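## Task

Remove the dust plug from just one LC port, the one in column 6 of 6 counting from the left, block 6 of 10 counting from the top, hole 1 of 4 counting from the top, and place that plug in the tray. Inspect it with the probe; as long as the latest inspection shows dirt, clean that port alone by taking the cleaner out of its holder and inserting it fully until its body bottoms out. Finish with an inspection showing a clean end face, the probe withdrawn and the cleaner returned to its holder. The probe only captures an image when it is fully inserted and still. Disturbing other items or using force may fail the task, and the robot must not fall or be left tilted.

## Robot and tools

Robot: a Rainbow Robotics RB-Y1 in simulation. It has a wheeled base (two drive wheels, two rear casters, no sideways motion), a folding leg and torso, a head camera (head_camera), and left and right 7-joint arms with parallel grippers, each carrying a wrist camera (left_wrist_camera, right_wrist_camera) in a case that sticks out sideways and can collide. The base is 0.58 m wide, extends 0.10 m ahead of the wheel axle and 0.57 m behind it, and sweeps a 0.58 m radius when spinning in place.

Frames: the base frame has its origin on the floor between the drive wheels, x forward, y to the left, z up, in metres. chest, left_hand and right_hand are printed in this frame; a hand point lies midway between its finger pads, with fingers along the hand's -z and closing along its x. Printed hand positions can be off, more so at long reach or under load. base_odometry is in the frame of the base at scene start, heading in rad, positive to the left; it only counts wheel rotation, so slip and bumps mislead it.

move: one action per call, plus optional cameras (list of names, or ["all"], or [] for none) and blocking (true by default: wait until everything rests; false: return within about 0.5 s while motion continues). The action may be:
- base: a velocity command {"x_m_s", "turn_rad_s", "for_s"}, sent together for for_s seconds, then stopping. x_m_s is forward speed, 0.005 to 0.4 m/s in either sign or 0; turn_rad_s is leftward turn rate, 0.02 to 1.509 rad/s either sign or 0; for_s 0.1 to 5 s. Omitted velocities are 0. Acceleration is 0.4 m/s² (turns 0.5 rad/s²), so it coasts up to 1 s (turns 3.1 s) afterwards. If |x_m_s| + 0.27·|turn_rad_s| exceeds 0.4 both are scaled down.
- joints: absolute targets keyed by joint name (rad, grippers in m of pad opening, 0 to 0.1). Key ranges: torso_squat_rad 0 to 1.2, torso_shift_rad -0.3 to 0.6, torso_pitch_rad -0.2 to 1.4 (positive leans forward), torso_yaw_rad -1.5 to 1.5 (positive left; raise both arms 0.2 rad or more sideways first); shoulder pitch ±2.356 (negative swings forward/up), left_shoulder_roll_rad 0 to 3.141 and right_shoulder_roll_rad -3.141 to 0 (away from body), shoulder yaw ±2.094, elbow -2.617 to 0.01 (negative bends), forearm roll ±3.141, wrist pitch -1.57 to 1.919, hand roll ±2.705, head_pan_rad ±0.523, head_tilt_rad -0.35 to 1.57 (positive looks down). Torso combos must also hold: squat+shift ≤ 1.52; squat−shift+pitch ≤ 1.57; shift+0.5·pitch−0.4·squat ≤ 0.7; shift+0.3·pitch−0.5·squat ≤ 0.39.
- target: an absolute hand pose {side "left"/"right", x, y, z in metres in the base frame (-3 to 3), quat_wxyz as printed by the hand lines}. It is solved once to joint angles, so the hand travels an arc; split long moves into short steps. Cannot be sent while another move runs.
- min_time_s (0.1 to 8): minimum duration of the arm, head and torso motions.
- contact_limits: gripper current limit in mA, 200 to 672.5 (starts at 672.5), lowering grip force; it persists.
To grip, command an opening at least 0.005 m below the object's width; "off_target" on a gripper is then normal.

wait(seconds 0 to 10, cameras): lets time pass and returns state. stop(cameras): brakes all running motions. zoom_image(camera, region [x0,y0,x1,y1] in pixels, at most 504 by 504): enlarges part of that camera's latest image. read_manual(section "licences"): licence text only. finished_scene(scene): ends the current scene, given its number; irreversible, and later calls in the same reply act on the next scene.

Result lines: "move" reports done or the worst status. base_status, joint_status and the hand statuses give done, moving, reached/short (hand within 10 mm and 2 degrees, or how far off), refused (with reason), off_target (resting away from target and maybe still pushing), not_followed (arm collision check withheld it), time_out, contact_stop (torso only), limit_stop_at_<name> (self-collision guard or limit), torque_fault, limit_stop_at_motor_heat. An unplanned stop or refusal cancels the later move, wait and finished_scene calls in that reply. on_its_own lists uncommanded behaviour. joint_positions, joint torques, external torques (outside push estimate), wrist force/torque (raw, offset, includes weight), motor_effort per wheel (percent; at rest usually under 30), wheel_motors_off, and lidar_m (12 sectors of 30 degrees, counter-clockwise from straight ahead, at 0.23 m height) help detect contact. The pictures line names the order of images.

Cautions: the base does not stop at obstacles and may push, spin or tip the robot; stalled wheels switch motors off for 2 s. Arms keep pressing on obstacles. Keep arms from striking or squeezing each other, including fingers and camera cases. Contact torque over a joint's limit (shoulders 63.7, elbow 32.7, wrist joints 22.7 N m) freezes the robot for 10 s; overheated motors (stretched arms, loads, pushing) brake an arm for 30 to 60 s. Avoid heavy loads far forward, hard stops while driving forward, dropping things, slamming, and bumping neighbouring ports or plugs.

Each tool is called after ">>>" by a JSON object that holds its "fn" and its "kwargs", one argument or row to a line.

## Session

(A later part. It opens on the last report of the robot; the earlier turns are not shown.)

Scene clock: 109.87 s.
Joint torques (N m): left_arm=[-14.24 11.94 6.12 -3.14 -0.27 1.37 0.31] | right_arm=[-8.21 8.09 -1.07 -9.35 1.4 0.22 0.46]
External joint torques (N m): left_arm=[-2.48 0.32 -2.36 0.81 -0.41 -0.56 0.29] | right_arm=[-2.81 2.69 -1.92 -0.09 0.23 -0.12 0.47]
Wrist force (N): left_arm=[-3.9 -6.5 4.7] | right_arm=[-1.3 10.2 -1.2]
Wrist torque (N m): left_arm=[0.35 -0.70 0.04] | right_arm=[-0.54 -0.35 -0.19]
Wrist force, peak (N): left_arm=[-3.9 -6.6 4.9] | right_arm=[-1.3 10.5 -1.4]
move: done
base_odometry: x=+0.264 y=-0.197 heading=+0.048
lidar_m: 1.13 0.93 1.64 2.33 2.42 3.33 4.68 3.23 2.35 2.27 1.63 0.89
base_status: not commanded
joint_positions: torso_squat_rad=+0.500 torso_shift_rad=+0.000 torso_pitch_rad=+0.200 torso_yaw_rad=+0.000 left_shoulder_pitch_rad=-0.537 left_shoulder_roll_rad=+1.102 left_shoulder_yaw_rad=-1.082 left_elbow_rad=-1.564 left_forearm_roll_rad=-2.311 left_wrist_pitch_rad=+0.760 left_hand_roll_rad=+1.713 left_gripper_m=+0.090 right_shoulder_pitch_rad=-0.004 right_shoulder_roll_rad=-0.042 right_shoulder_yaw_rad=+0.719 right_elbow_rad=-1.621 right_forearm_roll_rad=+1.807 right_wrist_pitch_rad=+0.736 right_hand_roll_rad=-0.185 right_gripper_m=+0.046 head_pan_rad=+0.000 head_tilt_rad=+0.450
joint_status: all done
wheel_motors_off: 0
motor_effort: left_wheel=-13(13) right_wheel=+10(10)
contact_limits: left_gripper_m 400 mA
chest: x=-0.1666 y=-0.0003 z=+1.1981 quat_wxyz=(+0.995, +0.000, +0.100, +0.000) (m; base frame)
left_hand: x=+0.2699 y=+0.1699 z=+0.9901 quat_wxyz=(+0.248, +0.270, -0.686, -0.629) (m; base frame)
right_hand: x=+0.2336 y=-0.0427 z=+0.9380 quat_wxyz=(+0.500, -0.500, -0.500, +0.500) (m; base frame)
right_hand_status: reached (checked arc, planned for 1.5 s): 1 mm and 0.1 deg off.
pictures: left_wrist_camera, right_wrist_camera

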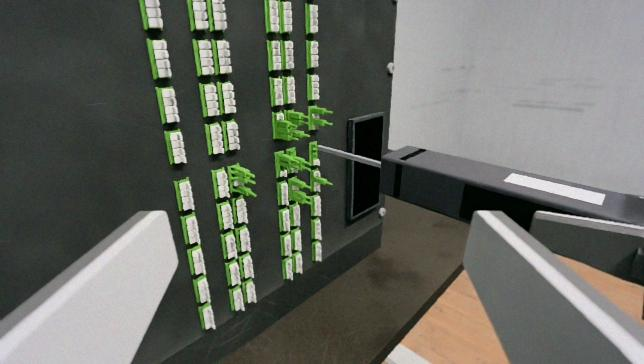

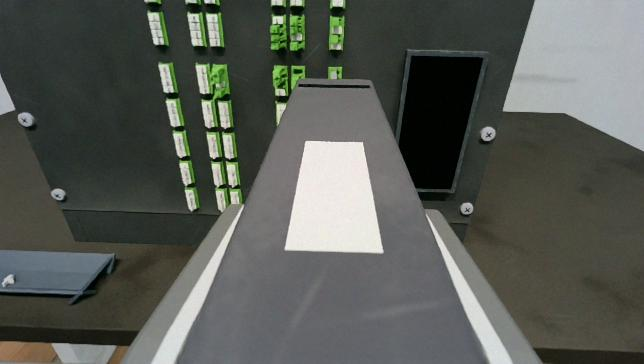

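>>> {"fn": "move", "kwargs": {
  "target": {"side": "right", "x": 0.2385, "y": -0.0422, "z": 0.9384, "quat_wxyz": [0.5, -0.5, -0.5, 0.5]},
  "min_time_s": 1.5,
  "cameras": ["left_wrist_camera", "right_wrist_camera"]
}}

>>> {"fn": "zoom_image", "kwargs": {
  "camera": "right_wrist_camera",
  "region": [310, 50, 360, 85]
}}

>>> {"fn": "zoom_image", "kwargs": {
  "camera": "left_wrist_camera",
  "region": [295, 130, 345, 165]
}}

Scene clock: 111.97 s.
Joint torques (N m): left_arm=[-14.28 12.15 5.95 -3.12 -0.31 1.32 0.41] | right_arm=[-8.16 7.7 -0.59 -9.53 1.33 0.37 0.21]
External joint torques (N m): left_arm=[-2.53 0.54 -2.53 0.83 -0.44 -0.61 0.4] | right_arm=[-2.52 2.26 -1.4 -0.26 0.17 0.02 0.21]
Wrist force (N): left_arm=[-3.9 -6.4 4.9] | right_arm=[-1.2 10.2 -1.5]
Wrist torque (N m): left_arm=[0.34 -0.70 0.03] | right_arm=[-0.54 -0.36 -0.18]
Wrist force, peak (N): left_arm=[-3.8 -6.7 5.1] | right_arm=[-1.3 10.5 -1.3]
move: done
base_odometry: x=+0.264 y=-0.197 heading=+0.048
lidar_m: 1.14 0.94 1.62 2.34 2.42 3.32 4.68 3.24 2.36 2.27 1.63 0.89
base_status: not commanded
joint_positions: torso_squat_rad=+0.500 torso_shift_rad=+0.000 torso_pitch_rad=+0.200 torso_yaw_rad=+0.000 left_shoulder_pitch_rad=-0.537 left_shoulder_roll_rad=+1.102 left_shoulder_yaw_rad=-1.082 left_elbow_rad=-1.564 left_forearm_roll_rad=-2.311 left_wrist_pitch_rad=+0.760 left_hand_roll_rad=+1.713 left_gripper_m=+0.090 right_shoulder_pitch_rad=-0.017 right_shoulder_roll_rad=-0.037 right_shoulder_yaw_rad=+0.710 right_elbow_rad=-1.610 right_forearm_roll_rad=+1.801 right_wrist_pitch_rad=+0.732 right_hand_roll_rad=-0.184 right_gripper_m=+0.046 head_pan_rad=+0.000 head_tilt_rad=+0.450
joint_status: all done
wheel_motors_off: 0
motor_effort: left_wheel=-12(13) right_wheel=+9(10)
contact_limits: left_gripper_m 400 mA
chest: x=-0.1666 y=-0.0003 z=+1.1981 quat_wxyz=(+0.995, +0.000, +0.100, +0.000) (m; base frame)
left_hand: x=+0.2699 y=+0.1699 z=+0.9901 quat_wxyz=(+0.248, +0.270, -0.686, -0.629) (m; base frame)
right_hand: x=+0.2381 y=-0.0423 z=+0.9380 quat_wxyz=(+0.500, -0.500, -0.500, +0.500) (m; base frame)
right_hand_status: reached (checked arc, planned for 1.5 s): 1 mm and 0.1 deg off.
pictures: left_wrist_camera, right_wrist_camera

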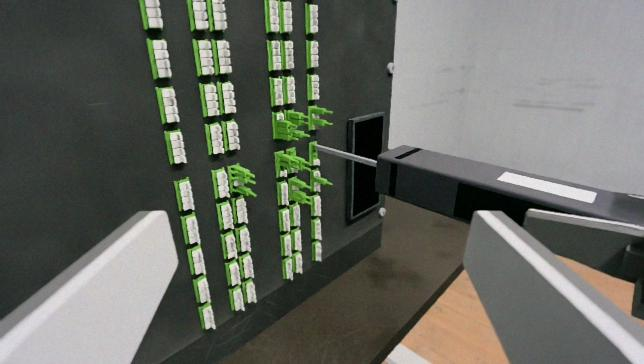

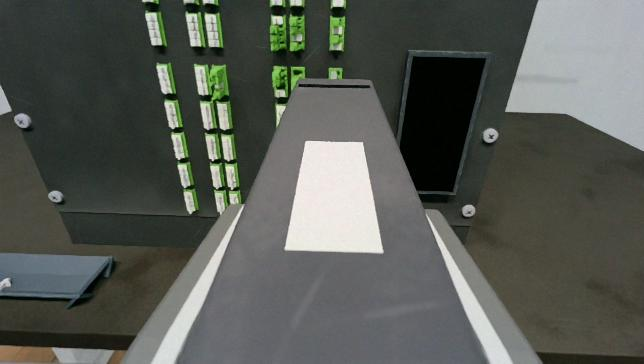

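Scaled by 10.080 from the camera's 644x364 image, which has a finer 1265x715 frame.

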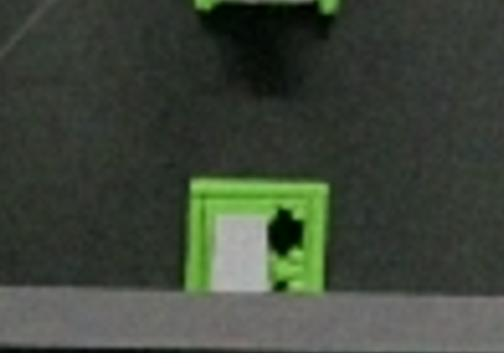

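Scaled by 10.080 from the camera's 644x364 image, which has a finer 1265x715 frame.

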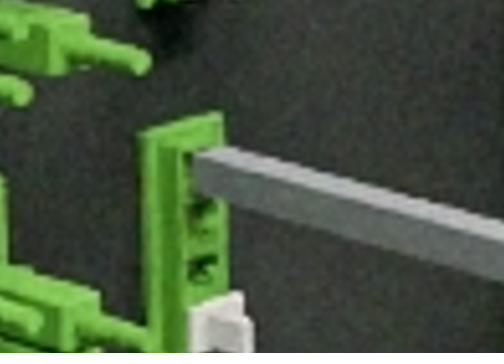

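>>> {"fn": "zoom_image", "kwargs": {
  "camera": "left_wrist_camera",
  "region": [305, 138, 330, 156]
}}

>>> {"fn": "zoom_image", "kwargs": {
  "camera": "right_wrist_camera",
  "region": [322, 62, 350, 82]
}}

Scaled by 20.160 from the camera's 644x364 image, which has a finer 1265x715 frame.

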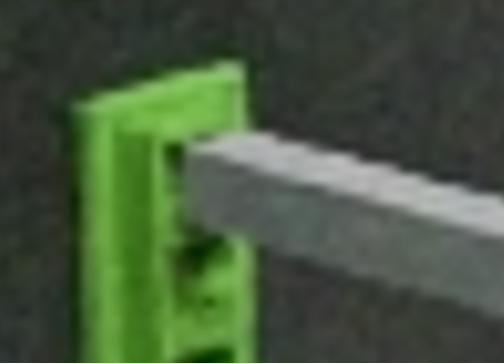

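Scaled by 18.000 from the camera's 644x364 image, which has a finer 1265x715 frame.

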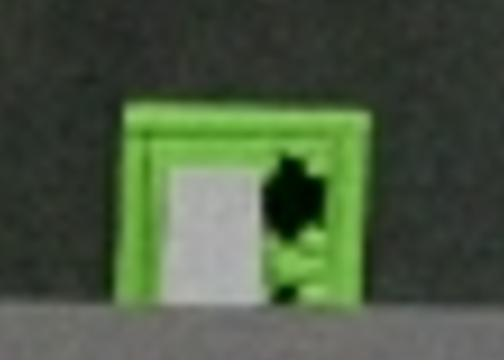

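>>> {"fn": "move", "kwargs": {
  "target": {"side": "right", "x": 0.2425, "y": -0.0424, "z": 0.9384, "quat_wxyz": [0.5, -0.5, -0.5, 0.5]},
  "min_time_s": 1.5,
  "cameras": ["left_wrist_camera", "right_wrist_camera"]
}}

>>> {"fn": "zoom_image", "kwargs": {
  "camera": "right_wrist_camera",
  "region": [322, 62, 350, 82]
}}

>>> {"fn": "zoom_image", "kwargs": {
  "camera": "left_wrist_camera",
  "region": [300, 135, 335, 160]
}}

Scene clock: 114.57 s.
Joint torques (N m): left_arm=[-14.22 12.42 6.06 -3.23 -0.34 1.53 0.23] | right_arm=[-8.46 7.82 -1.29 -9.71 1.47 0.32 0.31]
External joint torques (N m): left_arm=[-2.46 0.81 -2.41 0.72 -0.48 -0.41 0.22] | right_arm=[-2.61 2.37 -2.06 -0.43 0.32 -0.03 0.31]
Wrist force (N): left_arm=[-3.8 -6.7 4.7] | right_arm=[-0.9 10.7 -1.3]
Wrist torque (N m): left_arm=[0.36 -0.68 0.04] | right_arm=[-0.45 -0.48 -0.19]
Wrist force, peak (N): left_arm=[-3.9 -6.7 4.9] | right_arm=[-0.9 11.5 -0.9]
move: done
base_odometry: x=+0.264 y=-0.197 heading=+0.048
lidar_m: 1.13 0.93 1.63 2.33 2.42 3.32 4.68 3.23 2.35 2.27 1.63 0.89
base_status: not commanded
joint_positions: torso_squat_rad=+0.500 torso_shift_rad=+0.000 torso_pitch_rad=+0.200 torso_yaw_rad=+0.000 left_shoulder_pitch_rad=-0.537 left_shoulder_roll_rad=+1.102 left_shoulder_yaw_rad=-1.082 left_elbow_rad=-1.564 left_forearm_roll_rad=-2.311 left_wrist_pitch_rad=+0.760 left_hand_roll_rad=+1.713 left_gripper_m=+0.090 right_shoulder_pitch_rad=-0.028 right_shoulder_roll_rad=-0.034 right_shoulder_yaw_rad=+0.702 right_elbow_rad=-1.601 right_forearm_roll_rad=+1.796 right_wrist_pitch_rad=+0.727 right_hand_roll_rad=-0.183 right_gripper_m=+0.046 head_pan_rad=+0.000 head_tilt_rad=+0.450
joint_status: all done
wheel_motors_off: 0
motor_effort: left_wheel=-13(13) right_wheel=+10(10)
contact_limits: left_gripper_m 400 mA
chest: x=-0.1666 y=-0.0003 z=+1.1981 quat_wxyz=(+0.995, +0.000, +0.100, +0.000) (m; base frame)
left_hand: x=+0.2699 y=+0.1699 z=+0.9901 quat_wxyz=(+0.248, +0.270, -0.686, -0.629) (m; base frame)
right_hand: x=+0.2421 y=-0.0425 z=+0.9379 quat_wxyz=(+0.500, -0.500, -0.500, +0.500) (m; base frame)
right_hand_status: reached (checked arc, planned for 1.5 s): 1 mm and 0.1 deg off.
pictures: left_wrist_camera, right_wrist_camera

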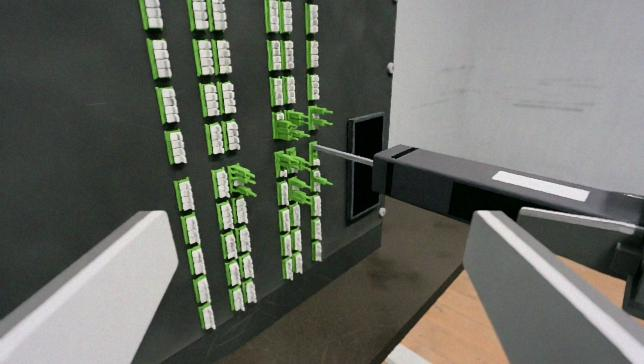

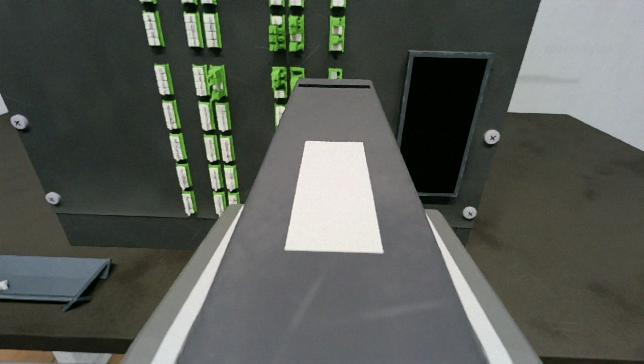

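Scaled by 18.000 from the camera's 644x364 image, which has a finer 1265x715 frame.

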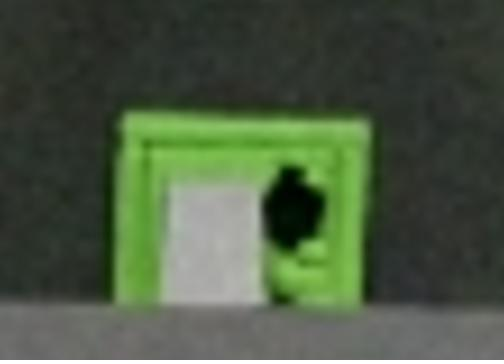

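Scaled by 14.400 from the camera's 644x364 image, which has a finer 1265x715 frame.

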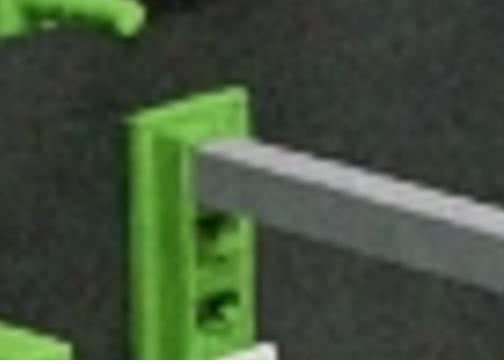

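>>> {"fn": "move", "kwargs": {
  "target": {"side": "right", "x": 0.2465, "y": -0.0423, "z": 0.9382, "quat_wxyz": [0.5, -0.5, -0.5, 0.5]},
  "min_time_s": 1.5,
  "cameras": ["left_wrist_camera", "right_wrist_camera"]
}}

>>> {"fn": "zoom_image", "kwargs": {
  "camera": "right_wrist_camera",
  "region": [322, 62, 350, 82]
}}

>>> {"fn": "zoom_image", "kwargs": {
  "camera": "left_wrist_camera",
  "region": [300, 135, 335, 160]
}}

Scene clock: 116.67 s.
Joint torques (N m): left_arm=[-14.4 12.12 5.94 -3.04 -0.27 1.48 0.43] | right_arm=[-9.74 8.4 -2 -9.48 1.43 0.06 -0.16]
External joint torques (N m): left_arm=[-2.64 0.51 -2.53 0.91 -0.41 -0.45 0.41] | right_arm=[-3.67 2.93 -2.73 -0.19 0.28 -0.28 -0.15]
Wrist force (N): left_arm=[-3.7 -6.2 4.9] | right_arm=[-1.3 10.0 3.2]
Wrist torque (N m): left_arm=[0.29 -0.67 0.04] | right_arm=[-0.70 -0.35 -0.21]
Wrist force, peak (N): left_arm=[-3.8 -6.5 5.1] | right_arm=[-1.3 11.1 -0.6]
move: done
base_odometry: x=+0.264 y=-0.197 heading=+0.048
lidar_m: 1.14 0.94 1.62 2.33 2.42 3.32 4.68 3.23 2.36 2.27 1.63 0.89
base_status: not commanded
joint_positions: torso_squat_rad=+0.500 torso_shift_rad=+0.000 torso_pitch_rad=+0.200 torso_yaw_rad=+0.000 left_shoulder_pitch_rad=-0.537 left_shoulder_roll_rad=+1.102 left_shoulder_yaw_rad=-1.082 left_elbow_rad=-1.564 left_forearm_roll_rad=-2.311 left_wrist_pitch_rad=+0.760 left_hand_roll_rad=+1.713 left_gripper_m=+0.090 right_shoulder_pitch_rad=-0.040 right_shoulder_roll_rad=-0.030 right_shoulder_yaw_rad=+0.694 right_elbow_rad=-1.590 right_forearm_roll_rad=+1.792 right_wrist_pitch_rad=+0.723 right_hand_roll_rad=-0.184 right_gripper_m=+0.046 head_pan_rad=+0.000 head_tilt_rad=+0.450
joint_status: all done
wheel_motors_off: 0
motor_effort: left_wheel=-12(13) right_wheel=+9(10)
contact_limits: left_gripper_m 400 mA
chest: x=-0.1666 y=-0.0003 z=+1.1981 quat_wxyz=(+0.995, +0.000, +0.100, +0.000) (m; base frame)
left_hand: x=+0.2699 y=+0.1699 z=+0.9901 quat_wxyz=(+0.248, +0.270, -0.686, -0.629) (m; base frame)
right_hand: x=+0.2460 y=-0.0424 z=+0.9377 quat_wxyz=(+0.500, -0.500, -0.500, +0.501) (m; base frame)
right_hand_status: reached (checked arc, planned for 1.5 s): 1 mm and 0.1 deg off.
pictures: left_wrist_camera, right_wrist_camera

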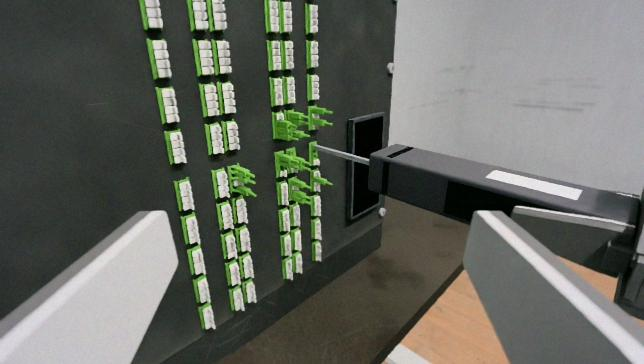

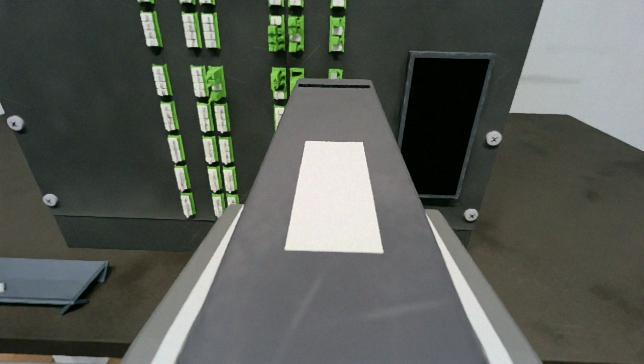

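Scaled by 18.000 from the camera's 644x364 image, which has a finer 1265x715 frame.

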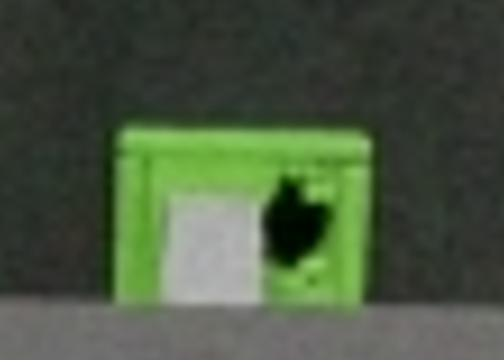

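Scaled by 14.400 from the camera's 644x364 image, which has a finer 1265x715 frame.

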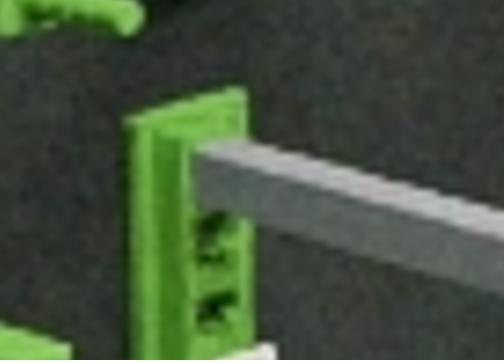

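>>> {"fn": "move", "kwargs": {
  "target": {"side": "right", "x": 0.2485, "y": -0.0423, "z": 0.9384, "quat_wxyz": [0.5, -0.5, -0.5, 0.5]},
  "min_time_s": 1.0,
  "cameras": ["left_wrist_camera", "right_wrist_camera"]
}}

Scene clock: 118.20 s.
Joint torques (N m): left_arm=[-14.44 12.33 6.09 -3.28 -0.3 1.38 0.32] | right_arm=[-12.78 7.82 -3.61 -9.2 0.75 -0.15 0.31]
External joint torques (N m): left_arm=[-2.68 0.71 -2.38 0.67 -0.44 -0.55 0.3] | right_arm=[-6.61 2.35 -4.32 0.09 -0.39 -0.49 0.32]
Wrist force (N): left_arm=[-3.6 -6.3 4.9] | right_arm=[-2.1 8.1 16.2]
Wrist torque (N m): left_arm=[0.31 -0.67 0.04] | right_arm=[-0.97 -0.20 -0.26]
Wrist force, peak (N): left_arm=[-3.7 -6.4 5.1] | right_arm=[-2.0 8.4 16.4]
move: done
base_odometry: x=+0.264 y=-0.197 heading=+0.048
lidar_m: 1.14 0.93 1.62 2.33 2.42 3.33 4.68 3.23 2.36 2.27 1.63 0.89
base_status: not commanded
joint_positions: torso_squat_rad=+0.500 torso_shift_rad=+0.000 torso_pitch_rad=+0.200 torso_yaw_rad=+0.000 left_shoulder_pitch_rad=-0.537 left_shoulder_roll_rad=+1.102 left_shoulder_yaw_rad=-1.082 left_elbow_rad=-1.564 left_forearm_roll_rad=-2.311 left_wrist_pitch_rad=+0.760 left_hand_roll_rad=+1.713 left_gripper_m=+0.090 right_shoulder_pitch_rad=-0.046 right_shoulder_roll_rad=-0.028 right_shoulder_yaw_rad=+0.691 right_elbow_rad=-1.586 right_forearm_roll_rad=+1.789 right_wrist_pitch_rad=+0.721 right_hand_roll_rad=-0.183 right_gripper_m=+0.046 head_pan_rad=+0.000 head_tilt_rad=+0.450
joint_status: all done
wheel_motors_off: 0
motor_effort: left_wheel=-12(13) right_wheel=+9(11)
contact_limits: left_gripper_m 400 mA
chest: x=-0.1666 y=-0.0003 z=+1.1981 quat_wxyz=(+0.995, +0.000, +0.100, +0.000) (m; base frame)
left_hand: x=+0.2699 y=+0.1699 z=+0.9901 quat_wxyz=(+0.248, +0.270, -0.686, -0.629) (m; base frame)
right_hand: x=+0.2478 y=-0.0423 z=+0.9377 quat_wxyz=(+0.500, -0.500, -0.500, +0.501) (m; base frame)
right_hand_status: reached (checked arc, planned for 1.0 s): 1 mm and 0.1 deg off.
pictures: left_wrist_camera, right_wrist_camera

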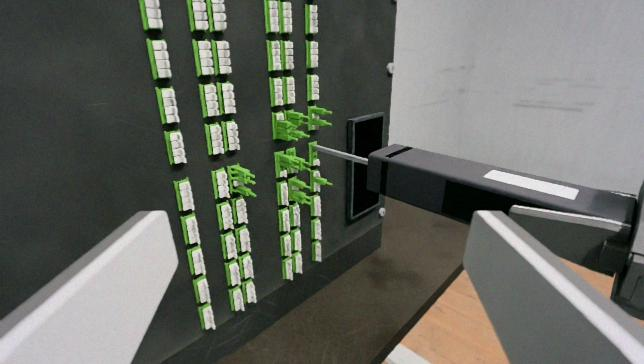

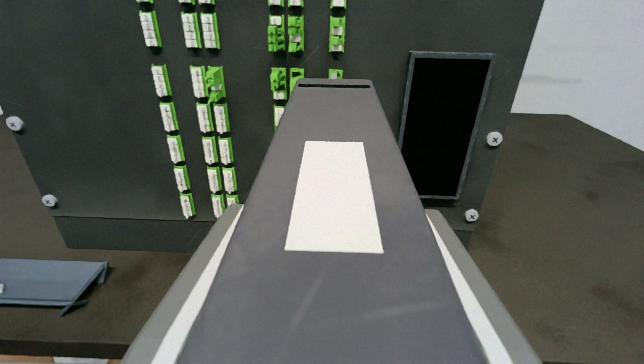

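>>> {"fn": "wait", "kwargs": {
  "seconds": 1.0
}}

>>> {"fn": "zoom_image", "kwargs": {
  "camera": "right_wrist_camera",
  "region": [322, 62, 350, 82]
}}

>>> {"fn": "zoom_image", "kwargs": {
  "camera": "left_wrist_camera",
  "region": [300, 135, 335, 160]
}}

Scene clock: 119.33 s.
Joint torques (N m): left_arm=[-14.45 12.42 6.05 -3.17 -0.3 1.27 0.3] | right_arm=[-12.3 8.27 -3.88 -9.38 1.01 -0.17 0.42]
External joint torques (N m): left_arm=[-2.69 0.8 -2.43 0.78 -0.43 -0.66 0.28] | right_arm=[-6.13 2.8 -4.59 -0.08 -0.14 -0.51 0.43]
Wrist force (N): left_arm=[-3.9 -6.3 4.7] | right_arm=[-2.0 8.3 16.1]
Wrist torque (N m): left_arm=[0.32 -0.70 0.03] | right_arm=[-1.02 -0.20 -0.26]
Wrist force, peak (N): left_arm=[-4.0 -6.6 4.9] | right_arm=[-2.0 8.6 16.3]
base_odometry: x=+0.264 y=-0.197 heading=+0.048
lidar_m: 1.14 0.93 1.63 2.33 2.42 3.33 4.68 3.23 2.36 2.27 1.62 0.90
base_status: not commanded
joint_positions: torso_squat_rad=+0.500 torso_shift_rad=+0.000 torso_pitch_rad=+0.200 torso_yaw_rad=+0.000 left_shoulder_pitch_rad=-0.537 left_shoulder_roll_rad=+1.102 left_shoulder_yaw_rad=-1.082 left_elbow_rad=-1.564 left_forearm_roll_rad=-2.311 left_wrist_pitch_rad=+0.760 left_hand_roll_rad=+1.713 left_gripper_m=+0.090 right_shoulder_pitch_rad=-0.046 right_shoulder_roll_rad=-0.028 right_shoulder_yaw_rad=+0.691 right_elbow_rad=-1.586 right_forearm_roll_rad=+1.789 right_wrist_pitch_rad=+0.721 right_hand_roll_rad=-0.183 right_gripper_m=+0.046 head_pan_rad=+0.000 head_tilt_rad=+0.450
joint_status: all done
wheel_motors_off: 0
motor_effort: left_wheel=-13(13) right_wheel=+9(11)
contact_limits: left_gripper_m 400 mA
chest: x=-0.1666 y=-0.0003 z=+1.1981 quat_wxyz=(+0.995, +0.000, +0.100, +0.000) (m; base frame)
left_hand: x=+0.2699 y=+0.1699 z=+0.9901 quat_wxyz=(+0.248, +0.270, -0.686, -0.629) (m; base frame)
right_hand: x=+0.2478 y=-0.0423 z=+0.9377 quat_wxyz=(+0.500, -0.500, -0.500, +0.501) (m; base frame)
right_hand_status: reached (checked arc, planned for 1.0 s): 1 mm and 0.1 deg off.
wait: 1.00 s; at rest by 0.13 s
pictures: head_camera, left_wrist_camera, right_wrist_camera

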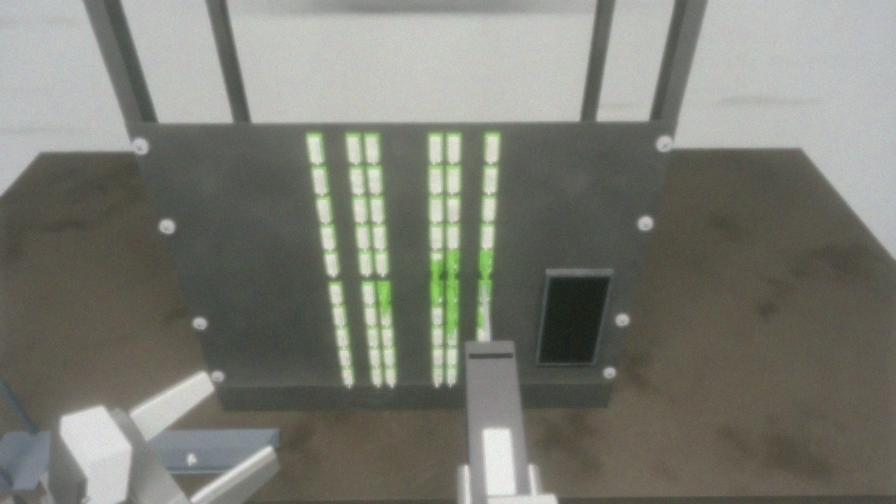

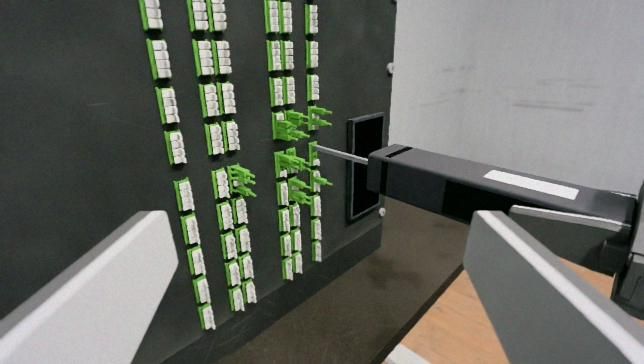

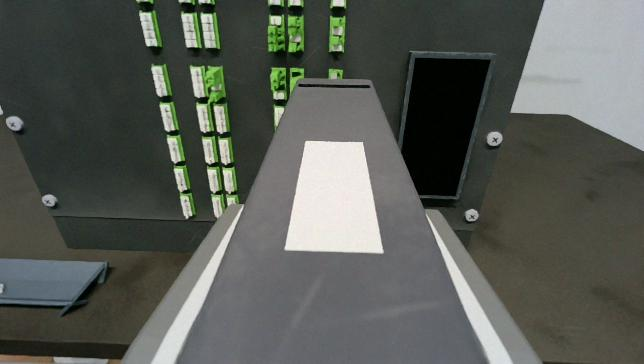

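Scaled by 18.000 from the camera's 644x364 image, which has a finer 1265x715 frame.

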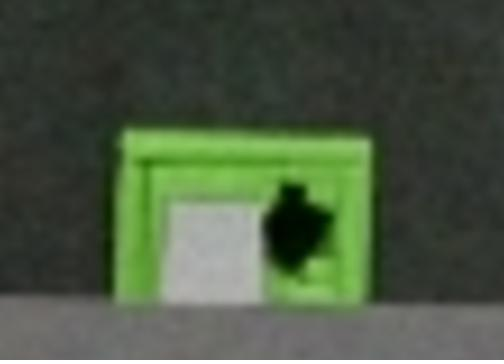

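Scaled by 14.400 from the camera's 644x364 image, which has a finer 1265x715 frame.

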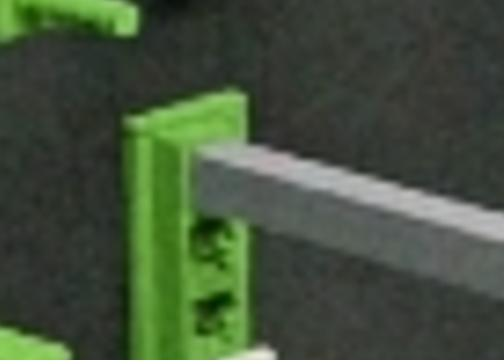

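>>> {"fn": "zoom_image", "kwargs": {
  "camera": "left_wrist_camera",
  "region": [300, 135, 400, 205]
}}

Scaled by 5.040 from the camera's 644x364 image, which has a finer 1265x715 frame.

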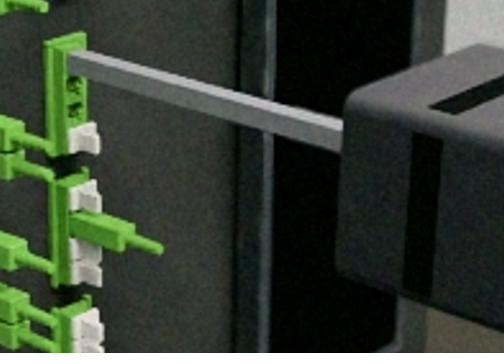

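>>> {"fn": "move", "kwargs": {
  "target": {"side": "right", "x": 0.2455, "y": -0.0423, "z": 0.9384, "quat_wxyz": [0.5, -0.5, -0.5, 0.5]},
  "min_time_s": 1.0,
  "cameras": []
}}

>>> {"fn": "move", "kwargs": {
  "target": {"side": "right", "x": 0.2455, "y": -0.0423, "z": 0.9390, "quat_wxyz": [0.5, -0.5, -0.5, 0.5]},
  "min_time_s": 1.0,
  "cameras": []
}}

Scene clock: 121.73 s.
Joint torques (N m): left_arm=[-14.14 12.37 6.29 -3.41 -0.42 1.36 0.38] | right_arm=[-6.16 4.01 1.9 -10.75 2.38 1.31 -0.6]
External joint torques (N m): left_arm=[-2.38 0.75 -2.19 0.54 -0.55 -0.57 0.36] | right_arm=[-0.12 -1.46 1.16 -1.46 1.23 0.97 -0.59]
Wrist force (N): left_arm=[-3.8 -6.3 5.0] | right_arm=[-0.4 10.9 -4.0]
Wrist torque (N m): left_arm=[0.32 -0.70 0.04] | right_arm=[-0.25 -0.60 -0.20]
Wrist force, peak (N): left_arm=[-3.8 -6.8 4.8] | right_arm=[-2.0 8.7 16.2]
move: done
base_odometry: x=+0.264 y=-0.197 heading=+0.048
lidar_m: 1.14 0.94 1.63 2.33 2.42 3.33 4.68 3.22 2.36 2.27 1.63 0.89
base_status: not commanded
joint_positions: torso_squat_rad=+0.500 torso_shift_rad=+0.000 torso_pitch_rad=+0.200 torso_yaw_rad=+0.000 left_shoulder_pitch_rad=-0.537 left_shoulder_roll_rad=+1.102 left_shoulder_yaw_rad=-1.082 left_elbow_rad=-1.564 left_forearm_roll_rad=-2.311 left_wrist_pitch_rad=+0.760 left_hand_roll_rad=+1.713 left_gripper_m=+0.090 right_shoulder_pitch_rad=-0.039 right_shoulder_roll_rad=-0.030 right_shoulder_yaw_rad=+0.695 right_elbow_rad=-1.593 right_forearm_roll_rad=+1.792 right_wrist_pitch_rad=+0.724 right_hand_roll_rad=-0.183 right_gripper_m=+0.046 head_pan_rad=+0.000 head_tilt_rad=+0.450
joint_status: all done
wheel_motors_off: 0
motor_effort: left_wheel=-12(13) right_wheel=+9(10)
contact_limits: left_gripper_m 400 mA
chest: x=-0.1665 y=-0.0003 z=+1.1981 quat_wxyz=(+0.995, +0.000, +0.100, +0.000) (m; base frame)
left_hand: x=+0.2700 y=+0.1699 z=+0.9900 quat_wxyz=(+0.248, +0.270, -0.686, -0.629) (m; base frame)
right_hand: x=+0.2457 y=-0.0423 z=+0.9381 quat_wxyz=(+0.500, -0.500, -0.500, +0.500) (m; base frame)
right_hand_status: reached (checked arc, planned for 1.0 s): 0 mm and 0.0 deg off.
pictures: none
No camera images: "cameras" was empty.

Scene clock: 123.07 s.
Joint torques (N m): left_arm=[-14.22 12.07 6.21 -3.25 -0.29 1.46 0.23] | right_arm=[-5.75 5.13 0.07 -9.8 1.53 0.69 0.08]
External joint torques (N m): left_arm=[-2.46 0.45 -2.27 0.7 -0.42 -0.48 0.22] | right_arm=[0.29 -0.34 -0.67 -0.51 0.38 0.35 0.08]
Wrist force (N): left_arm=[-3.9 -6.3 4.5] | right_arm=[-0.5 10.9 -4.8]
Wrist torque (N m): left_arm=[0.32 -0.72 0.03] | right_arm=[-0.34 -0.57 -0.20]
Wrist force, peak (N): left_arm=[-3.9 -6.5 4.9] | right_arm=[-0.5 11.4 -4.7]
move: done
base_odometry: x=+0.264 y=-0.197 heading=+0.048
lidar_m: 1.14 0.94 1.63 2.33 2.42 3.32 4.68 3.24 2.36 2.27 1.62 0.90
base_status: not commanded
joint_positions: torso_squat_rad=+0.500 torso_shift_rad=+0.000 torso_pitch_rad=+0.200 torso_yaw_rad=+0.000 left_shoulder_pitch_rad=-0.537 left_shoulder_roll_rad=+1.102 left_shoulder_yaw_rad=-1.082 left_elbow_rad=-1.564 left_forearm_roll_rad=-2.311 left_wrist_pitch_rad=+0.760 left_hand_roll_rad=+1.713 left_gripper_m=+0.090 right_shoulder_pitch_rad=-0.039 right_shoulder_roll_rad=-0.030 right_shoulder_yaw_rad=+0.695 right_elbow_rad=-1.592 right_forearm_roll_rad=+1.792 right_wrist_pitch_rad=+0.724 right_hand_roll_rad=-0.183 right_gripper_m=+0.046 head_pan_rad=+0.000 head_tilt_rad=+0.450
joint_status: all done
wheel_motors_off: 0
motor_effort: left_wheel=-12(13) right_wheel=+9(10)
contact_limits: left_gripper_m 400 mA
chest: x=-0.1665 y=-0.0003 z=+1.1981 quat_wxyz=(+0.995, +0.000, +0.100, +0.000) (m; base frame)
left_hand: x=+0.2700 y=+0.1699 z=+0.9900 quat_wxyz=(+0.248, +0.270, -0.686, -0.629) (m; base frame)
right_hand: x=+0.2457 y=-0.0423 z=+0.9380 quat_wxyz=(+0.500, -0.500, -0.500, +0.500) (m; base frame)
right_hand_status: reached (checked arc, planned for 1.0 s): 1 mm and 0.1 deg off.
pictures: none
No camera images: "cameras" was empty.

>>> {"fn": "move", "kwargs": {
  "cameras": ["left_wrist_camera"]
}}

>>> {"fn": "zoom_image", "kwargs": {
  "camera": "left_wrist_camera",
  "region": [335, 105, 405, 175]
}}

>>> {"fn": "zoom_image", "kwargs": {
  "camera": "left_wrist_camera",
  "region": [335, 175, 405, 245]
}}

>>> {"fn": "zoom_image", "kwargs": {
  "camera": "left_wrist_camera",
  "region": [130, 0, 250, 120]
}}

>>> {"fn": "zoom_image", "kwargs": {
  "camera": "left_wrist_camera",
  "region": [160, 220, 300, 360]
}}

Scene clock: 123.33 s.
Joint torques (N m): left_arm=[-14.33 12.16 6.08 -3.13 -0.22 1.38 0.28] | right_arm=[-6.47 5.23 1.23 -9.58 1.59 0.69 0.09]
External joint torques (N m): left_arm=[-2.57 0.55 -2.39 0.82 -0.35 -0.55 0.26] | right_arm=[-0.43 -0.24 0.49 -0.29 0.44 0.35 0.1]
Wrist force (N): left_arm=[-4.0 -6.6 4.8] | right_arm=[-0.4 10.6 -4.6]
Wrist torque (N m): left_arm=[0.37 -0.73 0.03] | right_arm=[-0.35 -0.56 -0.20]
Wrist force, peak (N): left_arm=[-4.0 -6.6 4.8] | right_arm=[-0.8 11.2 -5.0]
base_odometry: x=+0.264 y=-0.197 heading=+0.048
lidar_m: 1.14 0.94 1.62 2.33 2.43 3.33 4.68 3.24 2.36 2.27 1.62 0.90
base_status: not commanded
joint_positions: torso_squat_rad=+0.500 torso_shift_rad=+0.000 torso_pitch_rad=+0.200 torso_yaw_rad=+0.000 left_shoulder_pitch_rad=-0.537 left_shoulder_roll_rad=+1.102 left_shoulder_yaw_rad=-1.082 left_elbow_rad=-1.564 left_forearm_roll_rad=-2.311 left_wrist_pitch_rad=+0.760 left_hand_roll_rad=+1.713 left_gripper_m=+0.090 right_shoulder_pitch_rad=-0.039 right_shoulder_roll_rad=-0.030 right_shoulder_yaw_rad=+0.695 right_elbow_rad=-1.592 right_forearm_roll_rad=+1.792 right_wrist_pitch_rad=+0.724 right_hand_roll_rad=-0.183 right_gripper_m=+0.046 head_pan_rad=+0.000 head_tilt_rad=+0.450
joint_status: all done
wheel_motors_off: 0
motor_effort: left_wheel=-12(13) right_wheel=+8(10)
contact_limits: left_gripper_m 400 mA
chest: x=-0.1665 y=-0.0003 z=+1.1981 quat_wxyz=(+0.995, +0.000, +0.100, +0.000) (m; base frame)
left_hand: x=+0.2700 y=+0.1699 z=+0.9900 quat_wxyz=(+0.248, +0.270, -0.686, -0.629) (m; base frame)
right_hand: x=+0.2457 y=-0.0423 z=+0.9380 quat_wxyz=(+0.500, -0.500, -0.500, +0.500) (m; base frame)
right_hand_status: reached (checked arc, planned for 1.0 s): 1 mm and 0.1 deg off.
pictures: left_wrist_camera

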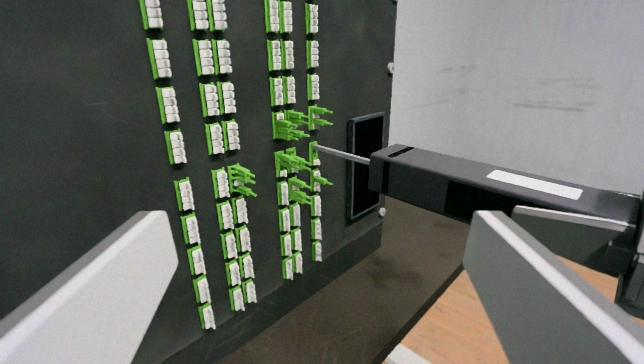

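Scaled by 7.200 from the camera's 644x364 image, which has a finer 1265x715 frame.

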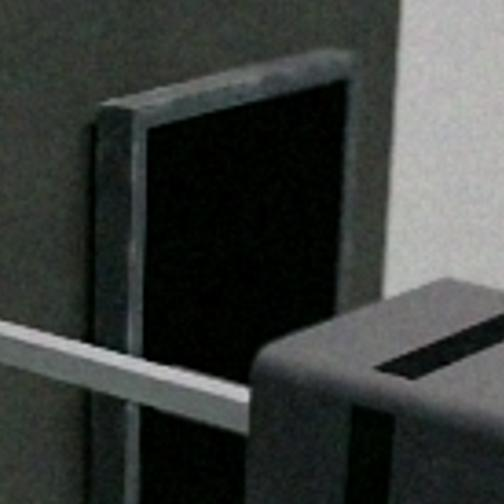

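Scaled by 7.200 from the camera's 644x364 image, which has a finer 1265x715 frame.

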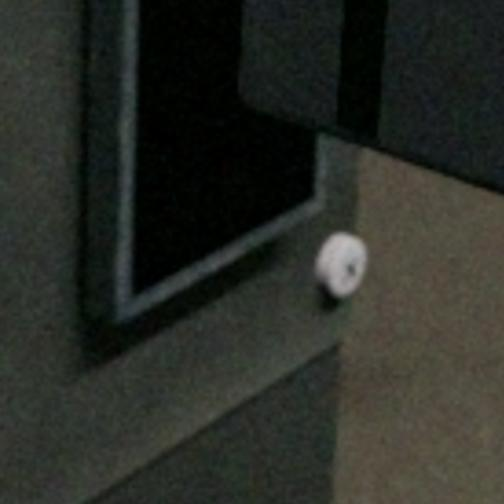

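Scaled by 4.200 from the camera's 644x364 image, which has a finer 1265x715 frame.

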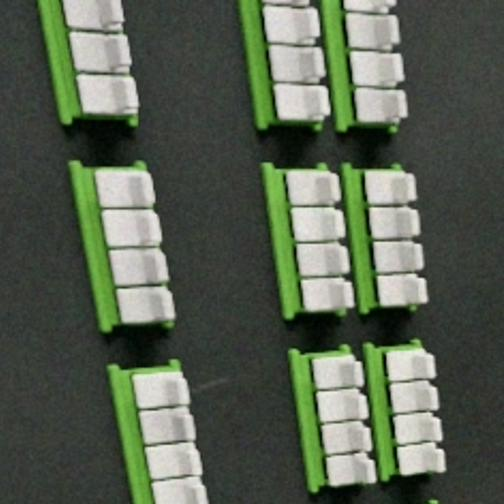

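Scaled by 3.600 from the camera's 644x364 image, which has a finer 1265x715 frame.

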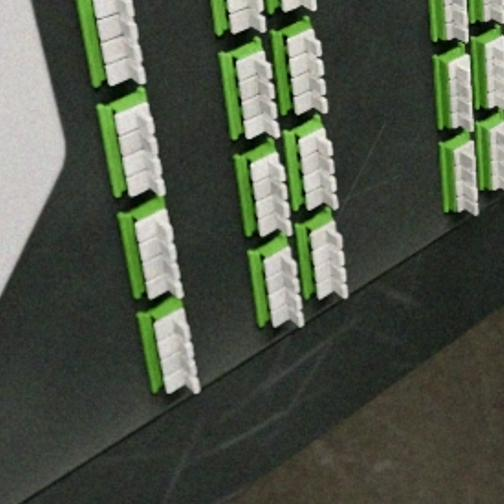

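>>> {"fn": "zoom_image", "kwargs": {
  "camera": "left_wrist_camera",
  "region": [310, 135, 345, 165]
}}

>>> {"fn": "zoom_image", "kwargs": {
  "camera": "left_wrist_camera",
  "region": [340, 140, 375, 170]
}}

>>> {"fn": "zoom_image", "kwargs": {
  "camera": "left_wrist_camera",
  "region": [250, 0, 350, 120]
}}

Scaled by 14.400 from the camera's 644x364 image, which has a finer 1265x715 frame.

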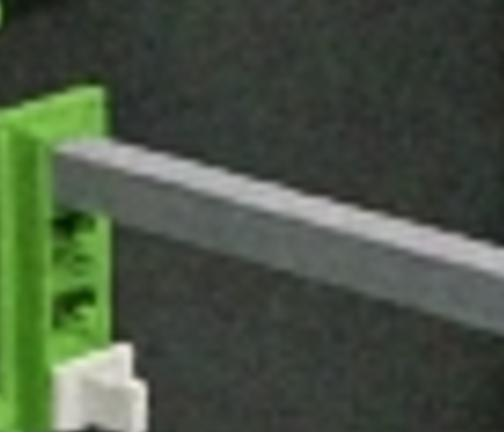

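Scaled by 14.400 from the camera's 644x364 image, which has a finer 1265x715 frame.

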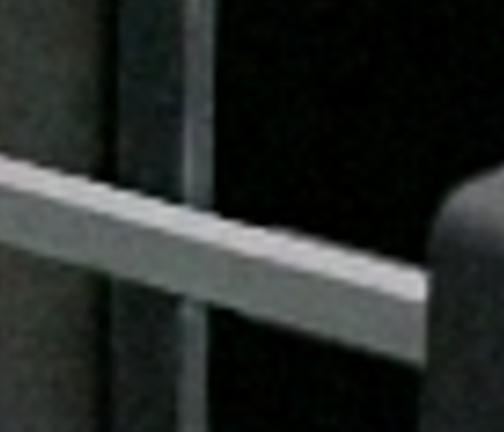

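Scaled by 4.200 from the camera's 644x364 image, which has a finer 1265x715 frame.

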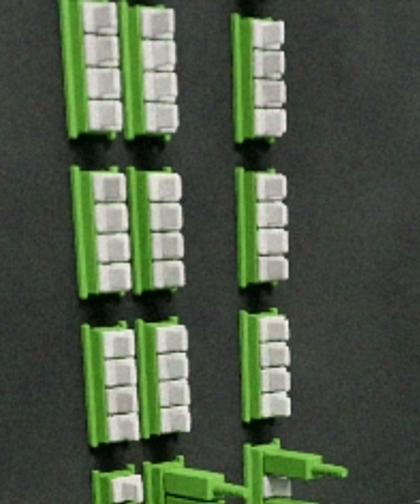

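>>> {"fn": "move", "kwargs": {
  "cameras": ["right_wrist_camera", "left_wrist_camera"]
}}

>>> {"fn": "zoom_image", "kwargs": {
  "camera": "right_wrist_camera",
  "region": [326, 64, 346, 80]
}}

>>> {"fn": "zoom_image", "kwargs": {
  "camera": "left_wrist_camera",
  "region": [306, 138, 326, 154]
}}

Scene clock: 125.37 s.
Joint torques (N m): left_arm=[-14.41 12.03 5.72 -3.07 -0.31 1.43 0.37] | right_arm=[-6.15 5.86 -0.04 -9.7 1.55 0.97 0.12]
External joint torques (N m): left_arm=[-2.65 0.41 -2.75 0.88 -0.44 -0.5 0.35] | right_arm=[-0.11 0.39 -0.78 -0.41 0.41 0.63 0.13]
Wrist force (N): left_arm=[-3.7 -6.5 5.0] | right_arm=[-0.5 11.1 -4.8]
Wrist torque (N m): left_arm=[0.36 -0.67 0.03] | right_arm=[-0.36 -0.57 -0.21]
Wrist force, peak (N): left_arm=[-4.0 -6.7 5.0] | right_arm=[-0.5 11.2 -4.9]
base_odometry: x=+0.264 y=-0.197 heading=+0.048
lidar_m: 1.14 0.94 1.62 2.33 2.42 3.33 4.68 3.23 2.36 2.27 1.63 0.90
base_status: not commanded
joint_positions: torso_squat_rad=+0.500 torso_shift_rad=+0.000 torso_pitch_rad=+0.200 torso_yaw_rad=+0.000 left_shoulder_pitch_rad=-0.537 left_shoulder_roll_rad=+1.102 left_shoulder_yaw_rad=-1.082 left_elbow_rad=-1.564 left_forearm_roll_rad=-2.311 left_wrist_pitch_rad=+0.760 left_hand_roll_rad=+1.713 left_gripper_m=+0.090 right_shoulder_pitch_rad=-0.039 right_shoulder_roll_rad=-0.030 right_shoulder_yaw_rad=+0.695 right_elbow_rad=-1.592 right_forearm_roll_rad=+1.792 right_wrist_pitch_rad=+0.724 right_hand_roll_rad=-0.183 right_gripper_m=+0.046 head_pan_rad=+0.000 head_tilt_rad=+0.450
joint_status: all done
wheel_motors_off: 0
motor_effort: left_wheel=-12(13) right_wheel=+8(10)
contact_limits: left_gripper_m 400 mA
chest: x=-0.1665 y=-0.0003 z=+1.1981 quat_wxyz=(+0.995, +0.000, +0.100, +0.000) (m; base frame)
left_hand: x=+0.2700 y=+0.1699 z=+0.9900 quat_wxyz=(+0.248, +0.270, -0.686, -0.629) (m; base frame)
right_hand: x=+0.2457 y=-0.0423 z=+0.9380 quat_wxyz=(+0.500, -0.500, -0.500, +0.500) (m; base frame)
right_hand_status: reached (checked arc, planned for 1.0 s): 1 mm and 0.1 deg off.
pictures: left_wrist_camera, right_wrist_camera

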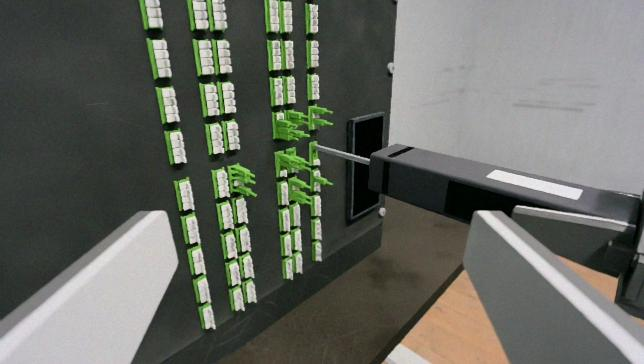

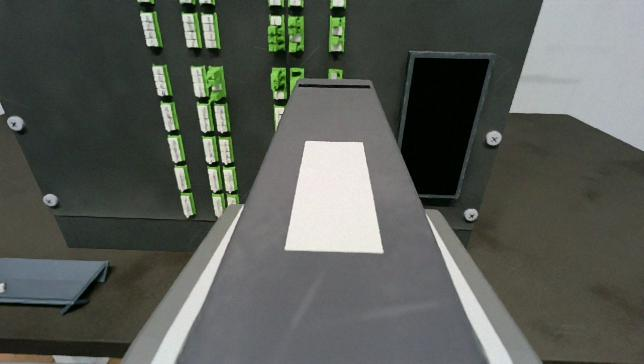

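Scaled by 25.200 from the camera's 644x364 image, which has a finer 1265x715 frame.

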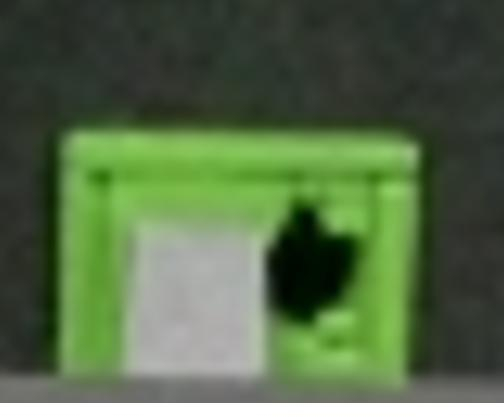

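Scaled by 25.200 from the camera's 644x364 image, which has a finer 1265x715 frame.

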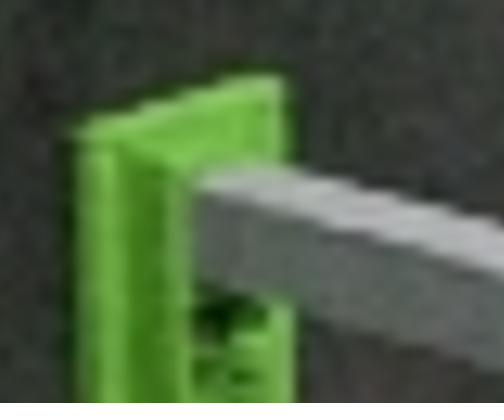

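>>> {"fn": "move", "kwargs": {
  "target": {"side": "right", "x": 0.2450, "y": -0.0403, "z": 0.9366, "quat_wxyz": [0.49999, -0.50437, -0.49999, 0.49565]},
  "min_time_s": 1.5,
  "cameras": []
}}

>>> {"fn": "move", "kwargs": {
  "target": {"side": "right", "x": 0.2475, "y": -0.0403, "z": 0.9366, "quat_wxyz": [0.49999, -0.50437, -0.49999, 0.49565]},
  "min_time_s": 1.5
}}

Scene clock: 127.63 s.
Joint torques (N m): left_arm=[-14.14 12.22 5.97 -3.25 -0.25 1.37 0.35] | right_arm=[-6.54 7.48 2.22 -10.16 2.78 2.21 -0.11]
External joint torques (N m): left_arm=[-2.39 0.61 -2.5 0.7 -0.39 -0.56 0.33] | right_arm=[-0.45 1.86 1.48 -0.92 1.6 1.82 -0.1]
Wrist force (N): left_arm=[-3.9 -6.3 4.8] | right_arm=[1.2 12.5 -12.2]
Wrist torque (N m): left_arm=[0.31 -0.71 0.03] | right_arm=[0.19 -0.93 -0.22]
Wrist force, peak (N): left_arm=[-4.1 -6.6 5.0] | right_arm=[1.9 11.9 -15.8]
move: done
base_odometry: x=+0.264 y=-0.197 heading=+0.048
lidar_m: 1.14 0.93 1.62 2.33 2.42 3.32 4.68 3.24 2.35 2.27 1.63 0.89
base_status: not commanded
joint_positions: torso_squat_rad=+0.500 torso_shift_rad=+0.000 torso_pitch_rad=+0.200 torso_yaw_rad=+0.000 left_shoulder_pitch_rad=-0.537 left_shoulder_roll_rad=+1.102 left_shoulder_yaw_rad=-1.082 left_elbow_rad=-1.564 left_forearm_roll_rad=-2.311 left_wrist_pitch_rad=+0.760 left_hand_roll_rad=+1.713 left_gripper_m=+0.090 right_shoulder_pitch_rad=-0.048 right_shoulder_roll_rad=-0.025 right_shoulder_yaw_rad=+0.704 right_elbow_rad=-1.568 right_forearm_roll_rad=+1.813 right_wrist_pitch_rad=+0.747 right_hand_roll_rad=-0.207 right_gripper_m=+0.046 head_pan_rad=+0.000 head_tilt_rad=+0.450
joint_status: all done
wheel_motors_off: 0
motor_effort: left_wheel=-12(13) right_wheel=+9(10)
contact_limits: left_gripper_m 400 mA
chest: x=-0.1665 y=-0.0003 z=+1.1981 quat_wxyz=(+0.995, +0.000, +0.100, +0.000) (m; base frame)
left_hand: x=+0.2700 y=+0.1699 z=+0.9900 quat_wxyz=(+0.248, +0.270, -0.686, -0.629) (m; base frame)
right_hand: x=+0.2450 y=-0.0406 z=+0.9364 quat_wxyz=(+0.500, -0.504, -0.500, +0.496) (m; base frame)
right_hand_status: reached (checked arc, planned for 1.5 s): 0 mm and 0.1 deg off.
pictures: none
No camera images: "cameras" was empty.

Scene clock: 129.47 s.
Joint torques (N m): left_arm=[-14.81 11.9 5.72 -3.13 -0.25 1.45 0.35] | right_arm=[-14.26 7.73 -4.49 -9.98 1.09 -0.11 0.02]
External joint torques (N m): left_arm=[-3.06 0.28 -2.76 0.82 -0.38 -0.48 0.33] | right_arm=[-8.06 2.1 -5.21 -0.74 -0.09 -0.5 0.02]
Wrist force (N): left_arm=[-3.7 -6.5 4.9] | right_arm=[-1.8 9.0 22.0]
Wrist torque (N m): left_arm=[0.35 -0.68 0.03] | right_arm=[-0.90 -0.22 -0.26]
Wrist force, peak (N): left_arm=[-3.8 -6.7 5.0] | right_arm=[-1.8 8.9 22.4]
move: done
base_odometry: x=+0.264 y=-0.197 heading=+0.048
lidar_m: 1.13 0.94 1.63 2.33 2.42 3.33 4.68 3.24 2.36 2.27 1.62 0.90
base_status: not commanded
joint_positions: torso_squat_rad=+0.500 torso_shift_rad=+0.000 torso_pitch_rad=+0.200 torso_yaw_rad=+0.000 left_shoulder_pitch_rad=-0.537 left_shoulder_roll_rad=+1.102 left_shoulder_yaw_rad=-1.082 left_elbow_rad=-1.564 left_forearm_roll_rad=-2.311 left_wrist_pitch_rad=+0.760 left_hand_roll_rad=+1.713 left_gripper_m=+0.090 right_shoulder_pitch_rad=-0.054 right_shoulder_roll_rad=-0.023 right_shoulder_yaw_rad=+0.701 right_elbow_rad=-1.560 right_forearm_roll_rad=+1.812 right_wrist_pitch_rad=+0.747 right_hand_roll_rad=-0.209 right_gripper_m=+0.046 head_pan_rad=+0.000 head_tilt_rad=+0.450
joint_status: all done
wheel_motors_off: 0
motor_effort: left_wheel=-13(13) right_wheel=+9(10)
contact_limits: left_gripper_m 400 mA
chest: x=-0.1667 y=-0.0003 z=+1.1981 quat_wxyz=(+0.995, +0.000, +0.100, +0.000) (m; base frame)
left_hand: x=+0.2699 y=+0.1699 z=+0.9901 quat_wxyz=(+0.248, +0.270, -0.686, -0.629) (m; base frame)
right_hand: x=+0.2465 y=-0.0402 z=+0.9357 quat_wxyz=(+0.500, -0.504, -0.499, +0.497) (m; base frame)
right_hand_status: reached (checked arc, planned for 1.5 s): 1 mm and 0.1 deg off.
pictures: head_camera, left_wrist_camera, right_wrist_camera

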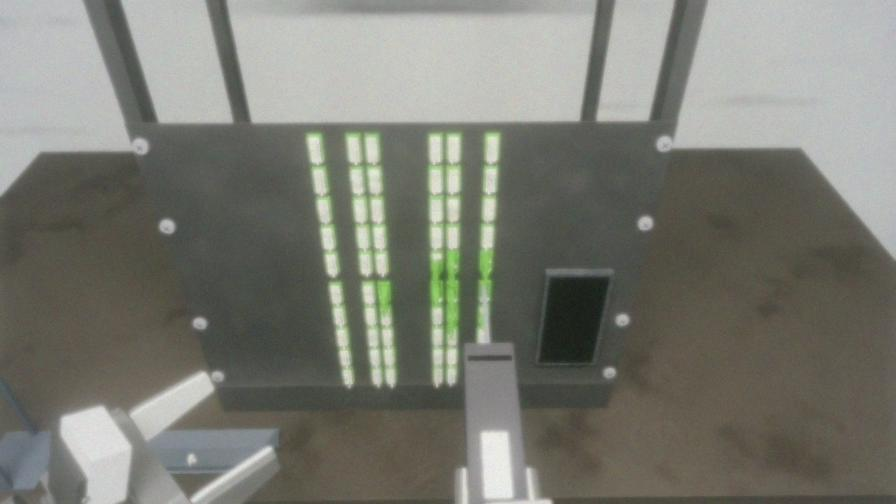

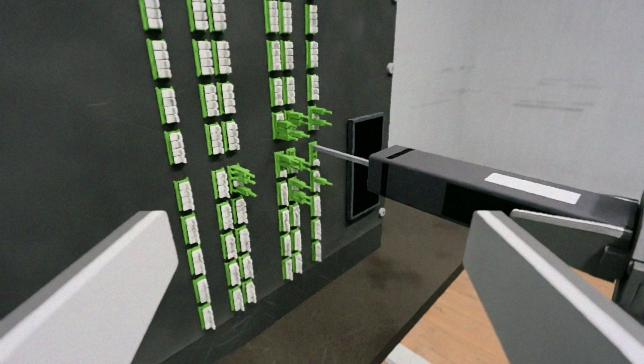

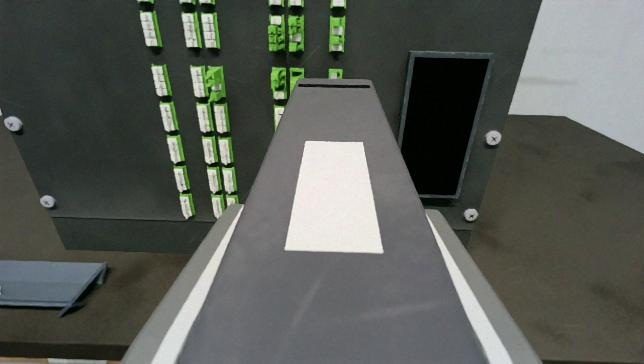

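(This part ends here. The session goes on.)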